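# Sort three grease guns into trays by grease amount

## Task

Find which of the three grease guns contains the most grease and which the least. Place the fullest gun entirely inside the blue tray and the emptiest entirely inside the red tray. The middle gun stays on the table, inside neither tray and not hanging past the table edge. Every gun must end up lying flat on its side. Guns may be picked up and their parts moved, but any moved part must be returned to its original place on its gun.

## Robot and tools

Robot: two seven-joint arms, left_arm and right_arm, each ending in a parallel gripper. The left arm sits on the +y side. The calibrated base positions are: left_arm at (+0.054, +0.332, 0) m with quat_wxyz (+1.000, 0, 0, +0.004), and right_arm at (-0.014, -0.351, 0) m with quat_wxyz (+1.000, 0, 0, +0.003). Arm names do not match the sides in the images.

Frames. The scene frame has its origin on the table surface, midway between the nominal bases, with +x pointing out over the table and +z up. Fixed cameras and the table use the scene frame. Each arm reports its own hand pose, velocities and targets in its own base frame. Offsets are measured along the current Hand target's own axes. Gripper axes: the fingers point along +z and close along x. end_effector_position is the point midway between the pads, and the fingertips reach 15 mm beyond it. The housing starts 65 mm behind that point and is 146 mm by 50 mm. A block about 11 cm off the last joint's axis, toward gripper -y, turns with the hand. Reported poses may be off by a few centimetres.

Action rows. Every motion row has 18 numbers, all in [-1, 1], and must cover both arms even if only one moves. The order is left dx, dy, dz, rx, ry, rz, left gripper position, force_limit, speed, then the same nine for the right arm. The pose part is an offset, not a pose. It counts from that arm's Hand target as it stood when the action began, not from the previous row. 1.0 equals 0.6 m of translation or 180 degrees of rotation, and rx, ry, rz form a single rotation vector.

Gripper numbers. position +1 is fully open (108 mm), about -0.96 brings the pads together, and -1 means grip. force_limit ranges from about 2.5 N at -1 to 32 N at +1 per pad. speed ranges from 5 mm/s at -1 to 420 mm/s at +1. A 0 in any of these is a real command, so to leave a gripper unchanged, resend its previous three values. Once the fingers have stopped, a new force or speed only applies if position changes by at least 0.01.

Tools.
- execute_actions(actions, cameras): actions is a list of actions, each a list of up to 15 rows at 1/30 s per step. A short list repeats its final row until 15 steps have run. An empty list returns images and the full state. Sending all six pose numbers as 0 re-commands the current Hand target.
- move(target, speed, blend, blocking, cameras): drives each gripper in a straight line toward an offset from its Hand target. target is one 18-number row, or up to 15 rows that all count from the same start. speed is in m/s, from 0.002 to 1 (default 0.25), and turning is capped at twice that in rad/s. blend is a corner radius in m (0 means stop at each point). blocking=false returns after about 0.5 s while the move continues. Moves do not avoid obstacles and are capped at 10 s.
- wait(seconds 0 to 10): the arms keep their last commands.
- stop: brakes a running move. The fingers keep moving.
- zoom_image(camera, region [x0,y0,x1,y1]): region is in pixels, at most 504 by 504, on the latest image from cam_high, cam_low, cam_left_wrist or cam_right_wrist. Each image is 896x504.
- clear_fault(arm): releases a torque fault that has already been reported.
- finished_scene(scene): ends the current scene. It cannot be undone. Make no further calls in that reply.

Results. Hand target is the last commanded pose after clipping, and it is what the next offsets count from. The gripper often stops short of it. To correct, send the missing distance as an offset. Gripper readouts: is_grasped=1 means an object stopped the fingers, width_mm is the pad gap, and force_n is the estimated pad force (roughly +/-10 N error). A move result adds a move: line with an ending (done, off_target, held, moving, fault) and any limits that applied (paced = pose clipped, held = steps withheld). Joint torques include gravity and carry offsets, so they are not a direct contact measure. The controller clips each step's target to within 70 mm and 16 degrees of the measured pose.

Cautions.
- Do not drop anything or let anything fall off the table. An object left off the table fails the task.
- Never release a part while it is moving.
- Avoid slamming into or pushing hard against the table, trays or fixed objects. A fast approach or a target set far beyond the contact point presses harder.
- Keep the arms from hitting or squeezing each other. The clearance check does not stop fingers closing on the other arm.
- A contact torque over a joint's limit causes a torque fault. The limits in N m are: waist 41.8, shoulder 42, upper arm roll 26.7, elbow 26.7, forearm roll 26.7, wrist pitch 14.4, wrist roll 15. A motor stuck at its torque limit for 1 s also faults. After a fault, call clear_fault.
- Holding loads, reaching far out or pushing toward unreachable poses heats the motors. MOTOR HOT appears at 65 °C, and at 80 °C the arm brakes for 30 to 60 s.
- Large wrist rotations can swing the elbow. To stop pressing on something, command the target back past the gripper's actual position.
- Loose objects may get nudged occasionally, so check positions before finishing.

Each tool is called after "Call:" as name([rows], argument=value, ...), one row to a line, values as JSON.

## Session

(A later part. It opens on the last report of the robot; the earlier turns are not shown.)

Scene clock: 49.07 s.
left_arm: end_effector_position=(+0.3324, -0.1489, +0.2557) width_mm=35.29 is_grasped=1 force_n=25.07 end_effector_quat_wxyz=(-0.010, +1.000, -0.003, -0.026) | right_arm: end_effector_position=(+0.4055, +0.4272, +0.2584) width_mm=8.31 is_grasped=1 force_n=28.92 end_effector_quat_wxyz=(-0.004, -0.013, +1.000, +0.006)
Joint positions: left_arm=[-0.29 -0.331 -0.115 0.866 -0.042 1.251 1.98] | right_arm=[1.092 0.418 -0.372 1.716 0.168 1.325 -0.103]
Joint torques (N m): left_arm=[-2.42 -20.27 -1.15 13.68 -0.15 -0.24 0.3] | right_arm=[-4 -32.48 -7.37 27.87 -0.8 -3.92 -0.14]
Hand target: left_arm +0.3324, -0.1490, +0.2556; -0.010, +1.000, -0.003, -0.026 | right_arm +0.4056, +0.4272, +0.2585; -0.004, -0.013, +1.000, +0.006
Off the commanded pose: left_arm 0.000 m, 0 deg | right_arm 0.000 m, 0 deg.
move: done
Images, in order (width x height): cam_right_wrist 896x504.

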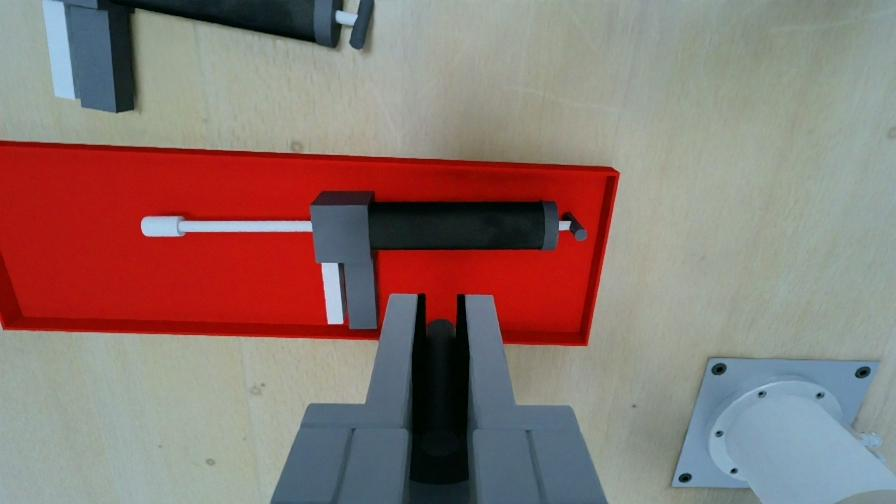

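Call:
move(target=[0,0,0,0,0,0,-1,0.6,-0.1, 0,-0.04,0,0,0,0,-1,0,-0.2], speed=0.05, cameras=["cam_right_wrist"])

Call:
move(target=[0,0,0,0,0,0,-1,0.6,-0.1, 0,-0.03,0,0,0,0,-1,0,-0.2], speed=0.05)

Scene clock: 50.40 s.
left_arm: end_effector_position=(+0.3324, -0.1489, +0.2556) width_mm=35.29 is_grasped=1 force_n=25.35 end_effector_quat_wxyz=(-0.010, +1.000, -0.003, -0.026) | right_arm: end_effector_position=(+0.4063, +0.4032, +0.2582) width_mm=8.31 is_grasped=1 force_n=28.89 end_effector_quat_wxyz=(-0.004, -0.013, +1.000, +0.006)
Joint positions: left_arm=[-0.29 -0.331 -0.115 0.866 -0.042 1.251 1.98] | right_arm=[1.089 0.354 -0.385 1.624 0.151 1.296 -0.127]
Joint torques (N m): left_arm=[-0.12 -21.89 0.06 14.5 1.42 -0.22 0.78] | right_arm=[-7.28 -29.85 -9.34 23.96 -2.7 -3.17 -0.13]
Hand target: left_arm +0.3324, -0.1490, +0.2556; -0.010, +1.000, -0.003, -0.026 | right_arm +0.4062, +0.4032, +0.2582; -0.004, -0.013, +1.000, +0.006
Off the commanded pose: left_arm 0.000 m, 0 deg | right_arm 0.000 m, 0 deg.
move: done
Images, in order (width x height): cam_right_wrist 896x504.

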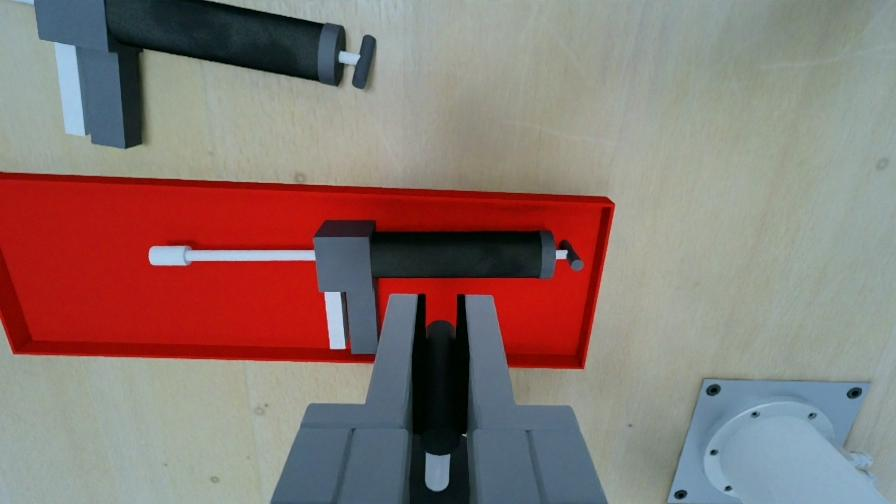

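Scene clock: 51.23 s.
left_arm: end_effector_position=(+0.3324, -0.1489, +0.2556) width_mm=35.29 is_grasped=1 force_n=25.68 end_effector_quat_wxyz=(-0.010, +1.000, -0.003, -0.026) | right_arm: end_effector_position=(+0.4067, +0.3852, +0.2579) width_mm=8.31 is_grasped=1 force_n=28.88 end_effector_quat_wxyz=(-0.004, -0.013, +1.000, +0.006)
Joint positions: left_arm=[-0.29 -0.331 -0.115 0.866 -0.042 1.251 1.98] | right_arm=[1.086 0.308 -0.396 1.561 0.138 1.276 -0.145]
Joint torques (N m): left_arm=[-0.76 -23.15 -0.03 14.77 0.26 -0.21 0.86] | right_arm=[-8.1 -27.92 -8.65 23.98 -2.6 -3.11 -0.28]
Hand target: left_arm +0.3324, -0.1490, +0.2556; -0.010, +1.000, -0.003, -0.026 | right_arm +0.4067, +0.3852, +0.2579; -0.004, -0.013, +1.000, +0.006
Off the commanded pose: left_arm 0.000 m, 0 deg | right_arm 0.000 m, 0 deg.
move: done

Free through 42 mm. Continue.

Call:
move(target=[0,0,0,0,0,0,-1,0.6,-0.1, 0.002,-0.027,0,0,0,0,-1,0,-0.2], speed=0.05)

Call:
move(target=[0,0,0,0,0,0,-1,0.6,-0.1, 0.002,-0.02,0,0,0,0,-1,0,-0.2], speed=0.05)

Scene clock: 52.43 s.
left_arm: end_effector_position=(+0.3324, -0.1491, +0.2557) width_mm=35.29 is_grasped=1 force_n=25.21 end_effector_quat_wxyz=(-0.010, +1.000, -0.004, -0.026) | right_arm: end_effector_position=(+0.4059, +0.3692, +0.2578) width_mm=8.31 is_grasped=1 force_n=28.86 end_effector_quat_wxyz=(-0.004, -0.013, +1.000, +0.006)
Joint positions: left_arm=[-0.29 -0.331 -0.115 0.866 -0.042 1.251 1.98] | right_arm=[1.083 0.266 -0.404 1.504 0.125 1.26 -0.159]
Joint torques (N m): left_arm=[7.06 -22.96 6.28 12.84 6.19 0.43 0.84] | right_arm=[-15.45 -28.24 -17.03 18.37 -5.74 0.9 -0.44]
Hand target: left_arm +0.3324, -0.1490, +0.2556; -0.010, +1.000, -0.003, -0.026 | right_arm +0.4059, +0.3690, +0.2578; -0.004, -0.013, +1.000, +0.006
Off the commanded pose: left_arm 0.000 m, 0 deg | right_arm 0.000 m, 0 deg.
move: done

Scene clock: 53.23 s.
left_arm: end_effector_position=(+0.3324, -0.1489, +0.2556) width_mm=35.29 is_grasped=1 force_n=25.05 end_effector_quat_wxyz=(-0.010, +1.000, -0.003, -0.026) | right_arm: end_effector_position=(+0.4050, +0.3569, +0.2576) width_mm=8.31 is_grasped=1 force_n=28.85 end_effector_quat_wxyz=(-0.004, -0.013, +1.000, +0.006)
Joint positions: left_arm=[-0.29 -0.331 -0.115 0.866 -0.042 1.251 1.98] | right_arm=[1.081 0.234 -0.411 1.463 0.114 1.249 -0.168]
Joint torques (N m): left_arm=[9.05 -22.31 7.61 12.79 7.58 0.41 0.53] | right_arm=[-17.61 -27.88 -17.07 17.23 -5.8 1.43 -0.12]
Hand target: left_arm +0.3324, -0.1490, +0.2556; -0.010, +1.000, -0.003, -0.026 | right_arm +0.4050, +0.3569, +0.2576; -0.004, -0.013, +1.000, +0.006
Off the commanded pose: left_arm 0.000 m, 0 deg | right_arm 0.000 m, 0 deg.
move: done

Call:
move([
  [0,0,0,0,0,0,-1,0.6,-0.1, -0.001,0.118,0,0,0,0,-1,0,-0.2],
  [0,0,0,0,0,0,-1,0.6,-0.1, -0.001,0.118,0,0,0,0,0.31,0,0.2],
  [0,0,0,0,0,0,-1,0.6,-0.1, -0.001,0.03,-0.2,0,0,0,0.31,0,0.2],
  [0.263,-0.205,-0.01,0.0096,0.0177,0.549,-1,0.6,-0.1, -0.1,-0.058,-0.1,0,0,-0.2,0.31,0,0.2],
  [0.279,-0.2,0.3,0.0096,0.0177,0.549,-1,0.6,-0.1, -0.285,-0.058,0.143,0.005,0,-0.4325,0.45,0,0.2],
], speed=[0.08,0.1,0.3,0.4,0.3], blend=[0,0,0.03,0.02,0], cameras=["cam_right_wrist","cam_left_wrist"])

Scene clock: 63.73 s.
left_arm: end_effector_position=(+0.4910, -0.0265, +0.0694) width_mm=35.29 is_grasped=1 force_n=25.24 end_effector_quat_wxyz=(+0.000, -0.648, +0.762, +0.000) | right_arm: end_effector_position=(+0.5761, +0.3276, +0.1699) width_mm=77.75 is_grasped=0 force_n=0.00 end_effector_quat_wxyz=(+0.001, -0.638, +0.770, +0.000)
Joint positions: left_arm=[-0.223 0.306 0.173 0.996 -0.082 0.697 4.093] | right_arm=[0.682 0.758 -0.274 2.008 0.197 1.274 -1.748]
Joint torques (N m): left_arm=[1.22 -35.02 0.69 13.23 -0.63 -1.83 0.35] | right_arm=[-2.78 -40.28 -4.12 27.98 0.34 -2.01 -0.34]
Hand target: left_arm +0.4910, -0.0265, +0.0694; +0.000, -0.648, +0.762, +0.000 | right_arm +0.5761, +0.3276, +0.1699; +0.001, -0.638, +0.770, +0.000
Off the commanded pose: left_arm 0.000 m, 0 deg | right_arm 0.000 m, 0 deg.
move: done
Images, in order (width x height): cam_left_wrist 896x504, cam_right_wrist 896x504.

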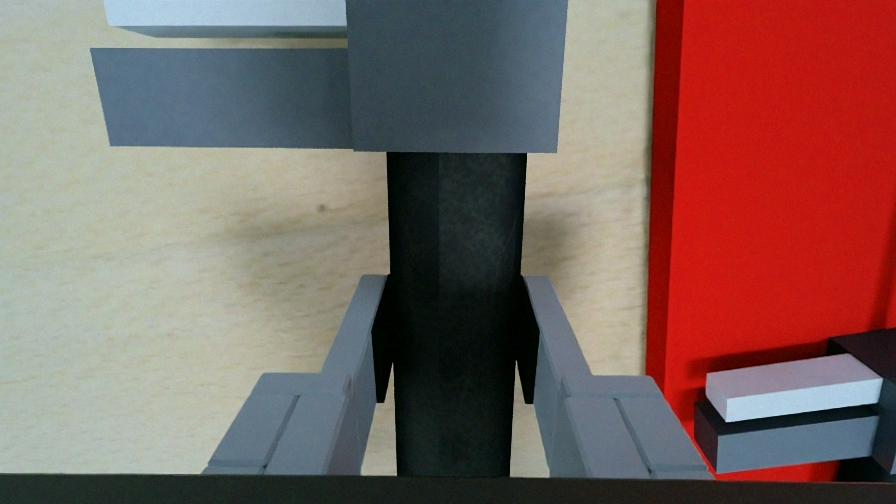

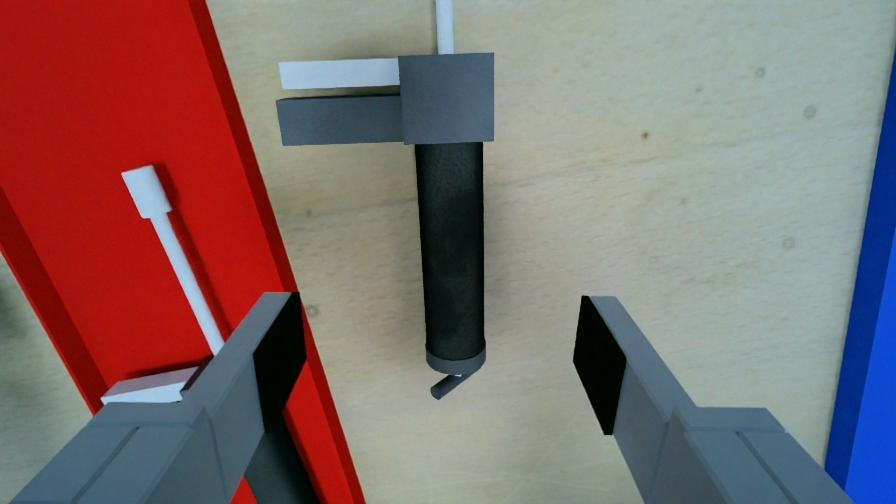

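Call:
move([
  [0,0,0.05,0,0,0,-1,0.6,-0.1, 0.013,0.022,0.2,0,0,0,0.45,0,0.2],
  [0,0,0.0715,0,0,0,-1,0.6,-0.1, 0.013,0.022,0.2392,0,0,0,0.45,0,0.2],
  [0,0,0.0715,0,0,0,0.1,0,0, 0.013,0.022,0.2392,0,0,0,-1,0.6,-0.1],
  [0,0,-0.25,0,0,0,0.1,0,0, 0.013,0.022,-0.02,0,0,0,-1,0.6,-0.1],
  [0.05,0.01,-0.43,0,0,-0.05,0.1,0,0, 0.239,0.194,-0.15,0,0,0.4425,-1,0.6,-0.1],
], speed=[0.25,0.1,0.1,0.3,0.45], blend=[0.005,0,0,0.04,0], cameras=["cam_right_wrist","cam_high"])

Call:
move([
  [0.554,0.111,-0.004,0,0,-0.5017,0.31,0,0.3, 0,0,0,0,0,0,-1,0.6,-0.1],
], speed=0.5, cameras=["cam_left_wrist"])

Scene clock: 69.50 s.
left_arm: end_effector_position=(+0.4804, -0.0550, +0.3274) width_mm=58.49 is_grasped=0 force_n=0.00 end_effector_quat_wxyz=(+0.001, +0.706, -0.709, +0.000) | right_arm: end_effector_position=(+0.4352, +0.2081, +0.2597) width_mm=35.37 is_grasped=1 force_n=40.53 end_effector_quat_wxyz=(+0.000, +0.003, +1.000, +0.000)
Joint positions: left_arm=[-0.271 0.015 0.159 1.41 -0.003 1.395 3.82] | right_arm=[0.92 0.024 -0.479 1.223 0.013 1.201 -0.343]
Joint torques (N m): left_arm=[-0.69 -26.33 -0.37 13.73 1.17 -1.26 -0.46] | right_arm=[1.46 -26.01 0.36 29.78 -0.84 -2.93 0.58]
Hand target: left_arm +0.4804, -0.0550, +0.3274; +0.001, +0.706, -0.709, +0.000 | right_arm +0.4351, +0.2081, +0.2597; +0.000, +0.003, +1.000, +0.000
Off the commanded pose: left_arm 0.000 m, 0 deg | right_arm 0.000 m, 0 deg.
move: done
Images, in order (width x height): cam_high 896x504, cam_right_wrist 896x504.

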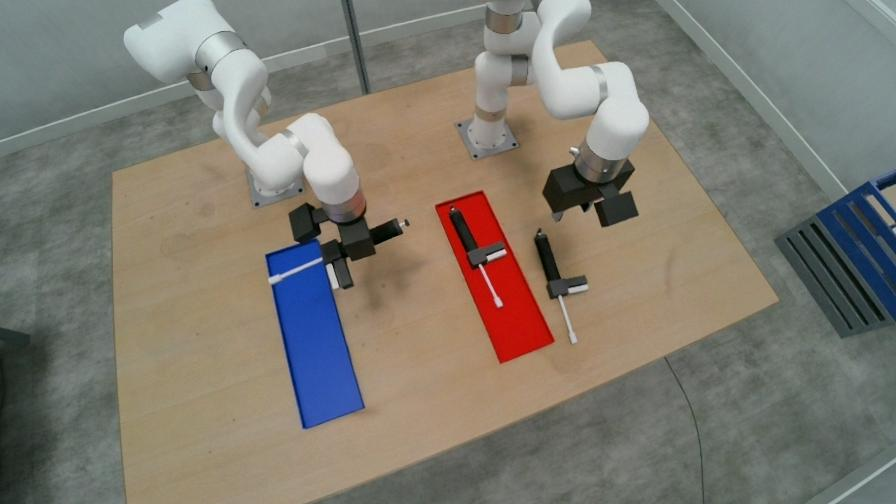

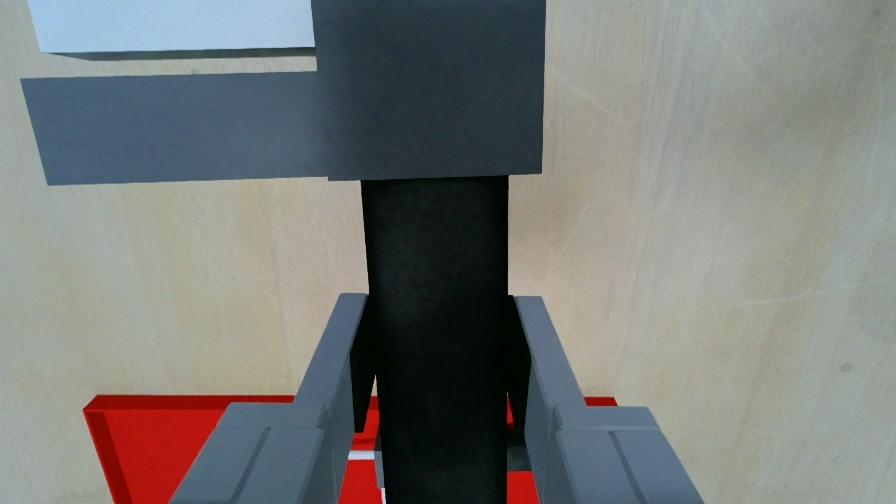

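Scene clock: 71.83 s.
left_arm: end_effector_position=(+0.4124, -0.3871, +0.3301) width_mm=70.05 is_grasped=0 force_n=0.00 end_effector_quat_wxyz=(+0.000, +1.000, +0.001, +0.000) | right_arm: end_effector_position=(+0.4351, +0.2081, +0.2597) width_mm=35.37 is_grasped=1 force_n=40.53 end_effector_quat_wxyz=(+0.000, +0.003, +1.000, +0.000)
Joint positions: left_arm=[-0.672 0.321 -0.104 1.809 0.032 1.49 1.581] | right_arm=[0.92 0.024 -0.479 1.223 0.013 1.201 -0.343]
Joint torques (N m): left_arm=[-0.61 -34.7 -0.44 13.58 1.32 -1.15 -0.42] | right_arm=[2.08 -25.71 0.38 29.72 -0.92 -2.88 0.3]
Hand target: left_arm +0.4124, -0.3871, +0.3301; +0.000, +1.000, +0.001, +0.000 | right_arm +0.4351, +0.2081, +0.2597; +0.000, +0.003, +1.000, +0.000
Off the commanded pose: left_arm 0.000 m, 0 deg | right_arm 0.000 m, 0 deg.
move: done
Images, in order (width x height): cam_left_wrist 896x504.

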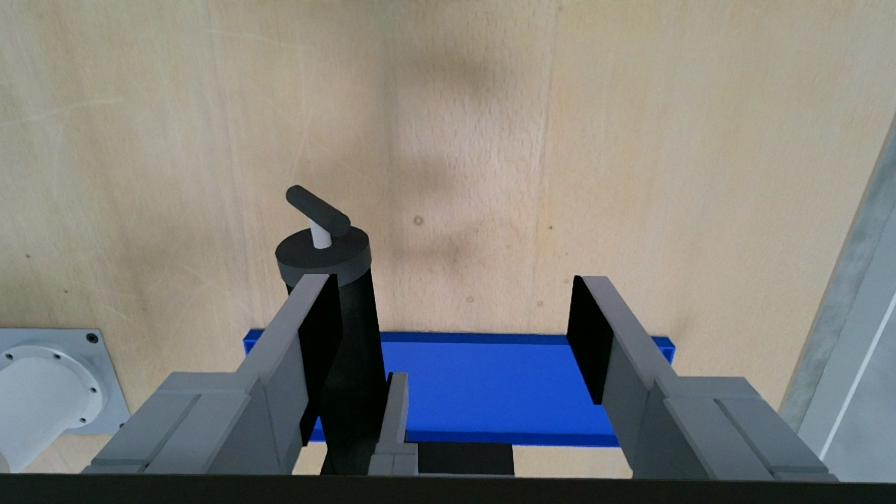

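Call:
move([
  [-0.086,-0.030,0.02,0,0,0,0.31,0,0.3, 0,0,0,0,0,0,-1,0.6,-0.1],
  [-0.086,-0.030,0.117,0,0,0,0.31,0,0.3, 0,0,0,0,0,0,-1,0.6,-0.1],
  [-0.086,-0.030,0.117,0,0,0,-1,0,-0.2, 0,0,0,0,0,0,-1,0.6,-0.1],
], speed=[0.3,0.15,0.1], blend=[0.01,0,0], cameras=["cam_left_wrist"])

Scene clock: 74.00 s.
left_arm: end_effector_position=(+0.3607, -0.3692, +0.2599) width_mm=8.28 is_grasped=1 force_n=27.37 end_effector_quat_wxyz=(+0.000, +1.000, +0.001, +0.000) | right_arm: end_effector_position=(+0.4352, +0.2081, +0.2598) width_mm=35.37 is_grasped=1 force_n=28.34 end_effector_quat_wxyz=(+0.000, +0.003, +1.000, +0.001)
Joint positions: left_arm=[-0.685 0.136 -0.12 1.363 0.016 1.228 1.546] | right_arm=[0.92 0.024 -0.479 1.223 0.013 1.201 -0.343]
Joint torques (N m): left_arm=[2.24 -31.44 1.6 14.47 1.3 -2.43 -0.41] | right_arm=[4.38 -25.48 3.72 29.77 0.64 -1.25 -0.54]
Hand target: left_arm +0.3608, -0.3692, +0.2600; +0.000, +1.000, +0.001, +0.000 | right_arm +0.4351, +0.2081, +0.2597; +0.000, +0.003, +1.000, +0.000
Off the commanded pose: left_arm 0.000 m, 0 deg | right_arm 0.000 m, 0 deg.
move: done
Images, in order (width x height): cam_left_wrist 896x504.

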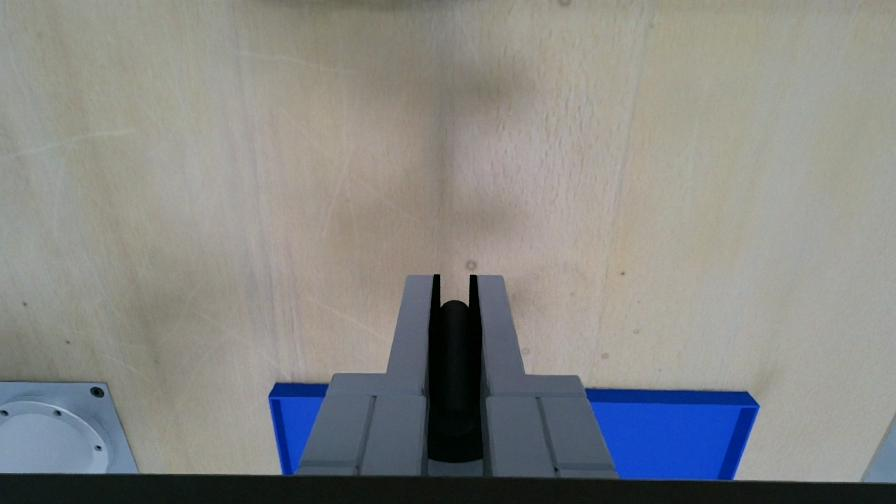

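Call:
move(target=[0,-0.108,0,0,0,0,-1,0.01,-0.2, 0,0,0,0,0,0,-1,0.6,-0.1], speed=0.07)

Scene clock: 75.60 s.
left_arm: end_effector_position=(+0.3607, -0.3044, +0.2599) width_mm=8.28 is_grasped=1 force_n=27.26 end_effector_quat_wxyz=(+0.000, +1.000, +0.001, +0.000) | right_arm: end_effector_position=(+0.4351, +0.2081, +0.2597) width_mm=35.37 is_grasped=1 force_n=26.33 end_effector_quat_wxyz=(+0.000, +0.003, +1.000, +0.000)
Joint positions: left_arm=[-0.628 -0.013 -0.072 1.185 -0.002 1.197 1.656] | right_arm=[0.92 0.024 -0.479 1.223 0.013 1.201 -0.343]
Joint torques (N m): left_arm=[3.06 -27.13 2.01 12.12 0.74 -1.43 0.45] | right_arm=[-0.77 -26.57 -0.21 31.79 -0.72 -2.12 -0.49]
Hand target: left_arm +0.3607, -0.3044, +0.2599; +0.000, +1.000, +0.001, +0.000 | right_arm +0.4351, +0.2081, +0.2597; +0.000, +0.003, +1.000, +0.000
Off the commanded pose: left_arm 0.000 m, 0 deg | right_arm 0.000 m, 0 deg.
move: done

Call:
move([
  [0,0.1,0,0,0,0,-1,0.01,-0.2, 0,0,0,0,0,0,-1,0.6,-0.1],
  [0,0.1095,0,0,0,0,-1,0.01,-0.2, 0,0,0,0,0,0,-1,0.6,-0.1],
  [0,0.108,0,0,0,0,0.31,0,0.3, 0,0,0,0,0,0,-1,0.6,-0.1],
  [0,0.07,-0.13,0,0,0,0.31,0,0.3, 0,0,0,0,0,0,-1,0.6,-0.1],
  [0,-0.1,-0.13,0,0,0,0.31,0,0.3, 0.0023,-0.4245,0,0,0,-0.5,-1,0.6,-0.1],
  [0,-0.1,-0.13,0,0,0,0.31,0,0.3, 0.0023,-0.4245,0.3,0,0,-0.5,-1,0.6,-0.1],
], speed=[0.1,0.05,0.05,0.25,0.45,0.3], blend=[0.003,0,0,0.03,0.02,0], cameras=["cam_right_wrist","cam_high"])

Scene clock: 81.73 s.
left_arm: end_effector_position=(+0.3606, -0.2443, +0.3379) width_mm=70.04 is_grasped=0 force_n=0.00 end_effector_quat_wxyz=(+0.000, +1.000, +0.001, +0.000) | right_arm: end_effector_position=(+0.4325, -0.0464, +0.0795) width_mm=35.37 is_grasped=1 force_n=24.98 end_effector_quat_wxyz=(-0.001, +0.705, -0.709, +0.000)
Joint positions: left_arm=[-0.579 -0.147 -0.015 1.262 -0.003 1.409 1.762] | right_arm=[0.768 0.194 -0.873 0.786 0.241 0.674 -2.636]
Joint torques (N m): left_arm=[1.2 -25.58 0.47 12.96 1.32 -1.42 0.43] | right_arm=[-2.38 -17.77 -3.89 27 0.38 -2.8 -0.25]
Hand target: left_arm +0.3606, -0.2443, +0.3379; +0.000, +1.000, +0.001, +0.000 | right_arm +0.4325, -0.0464, +0.0795; -0.001, +0.705, -0.709, +0.000
Off the commanded pose: left_arm 0.000 m, 0 deg | right_arm 0.000 m, 0 deg.
move: done; blend cut to 0.0028 m at target 1
Images, in order (width x height): cam_high 896x504, cam_right_wrist 896x504.

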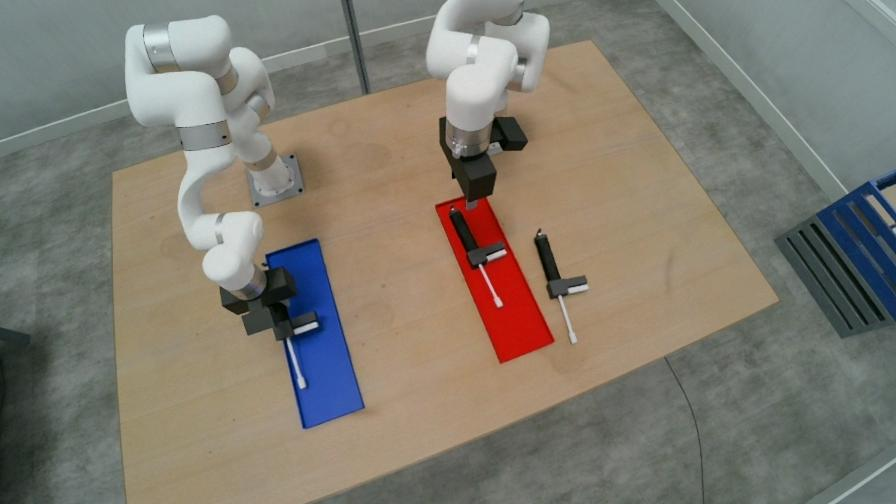

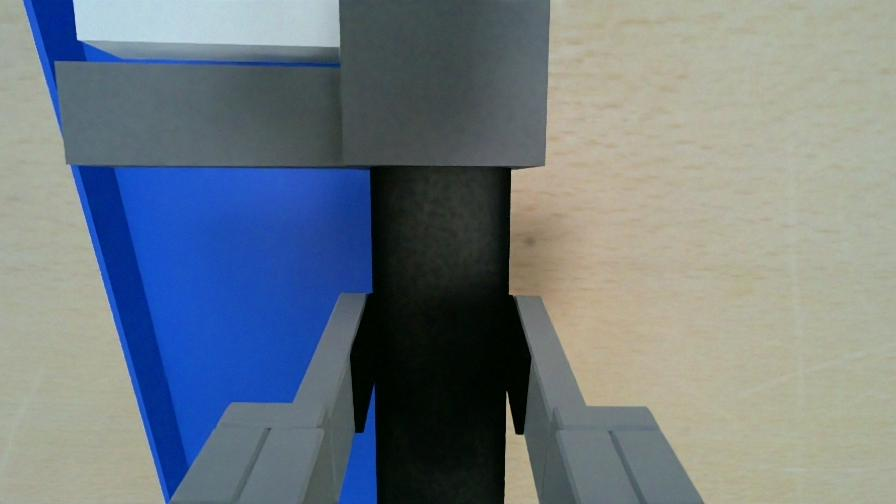

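Call:
move([
  [0,0,0,0,0,0,0.31,0,0.3, -0.0415,0,0.04,0,0,0.009,-1,0.6,-0.1],
  [0,0,0,0,0,0,0.31,0,0.3, -0.0415,0,0.081,0,0,0.009,-1,0.6,-0.1],
  [0,0,0,0,0,0,0.31,0,0.3, -0.0415,0,0.081,0,0,0.009,0,0,0],
  [0,0,0,0,0,0,0.31,0,0.3, -0.0415,0,-0.3,0,0,0.009,0,0,0],
], speed=[0.12,0.05,0.1,0.3], blend=[0.005,0,0,0], cameras=["cam_right_wrist","cam_high","cam_low"])

Call:
zoom_image(camera="cam_high", region=[250, 180, 610, 440])

Scene clock: 86.73 s.
left_arm: end_effector_position=(+0.3606, -0.2443, +0.3379) width_mm=70.04 is_grasped=0 force_n=0.00 end_effector_quat_wxyz=(+0.000, +1.000, +0.001, +0.000) | right_arm: end_effector_position=(+0.4325, -0.0217, +0.2595) width_mm=52.99 is_grasped=0 force_n=0.00 end_effector_quat_wxyz=(+0.000, +0.695, -0.719, +0.000)
Joint positions: left_arm=[-0.579 -0.147 -0.015 1.262 -0.003 1.409 1.762] | right_arm=[0.842 -0.216 -0.827 1.046 -0.169 1.198 -2.233]
Joint torques (N m): left_arm=[1.27 -25.31 0.47 12.9 1.26 -1.35 0.38] | right_arm=[2.16 -11.72 5.43 27.98 -0.51 -2.06 0.49]
Hand target: left_arm +0.3606, -0.2443, +0.3379; +0.000, +1.000, +0.001, +0.000 | right_arm +0.4325, -0.0216, +0.2595; -0.001, +0.695, -0.719, +0.000
Off the commanded pose: left_arm 0.000 m, 0 deg | right_arm 0.000 m, 0 deg.
move: done
Images, in order (width x height): cam_high 896x504, cam_low 896x504, cam_right_wrist 896x504.

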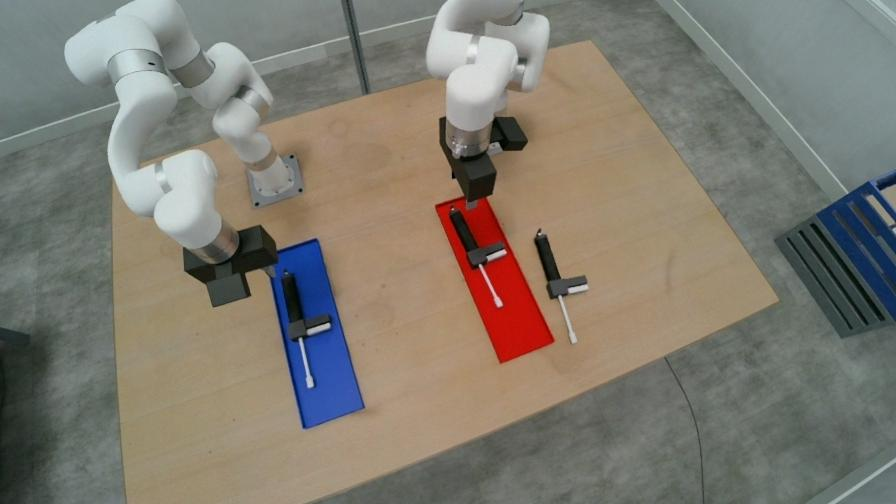

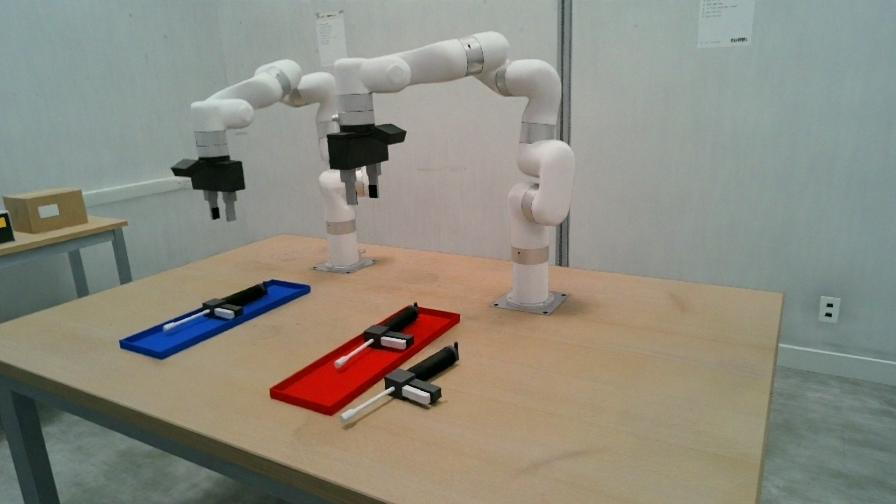

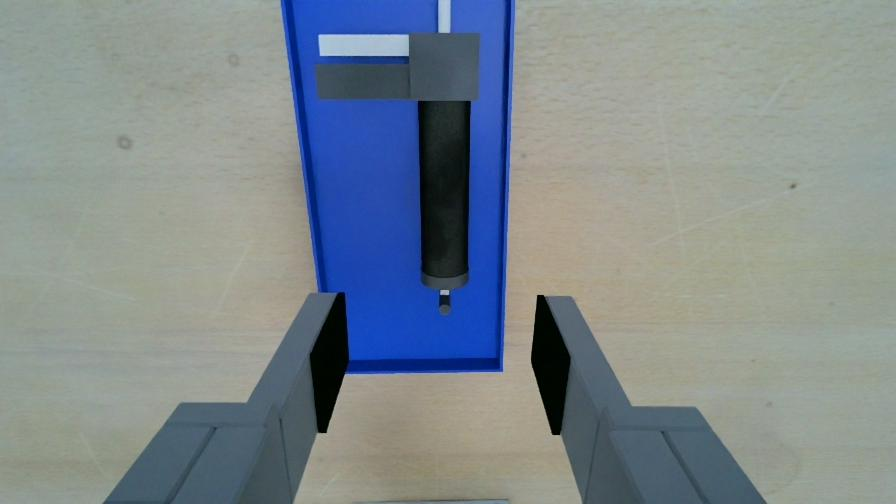

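Scaled by 1.400 from the camera's 896x504 image, which has a finer 1280x720 frame.

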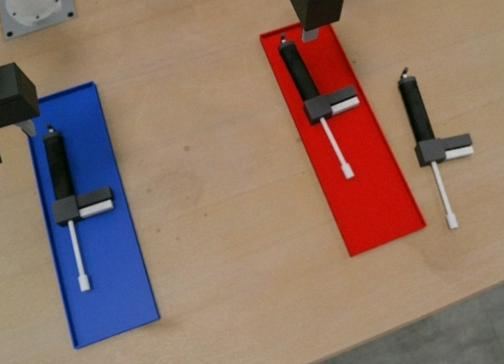

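Call:
finished_scene(scene=3)

The scene is finished: the task was done.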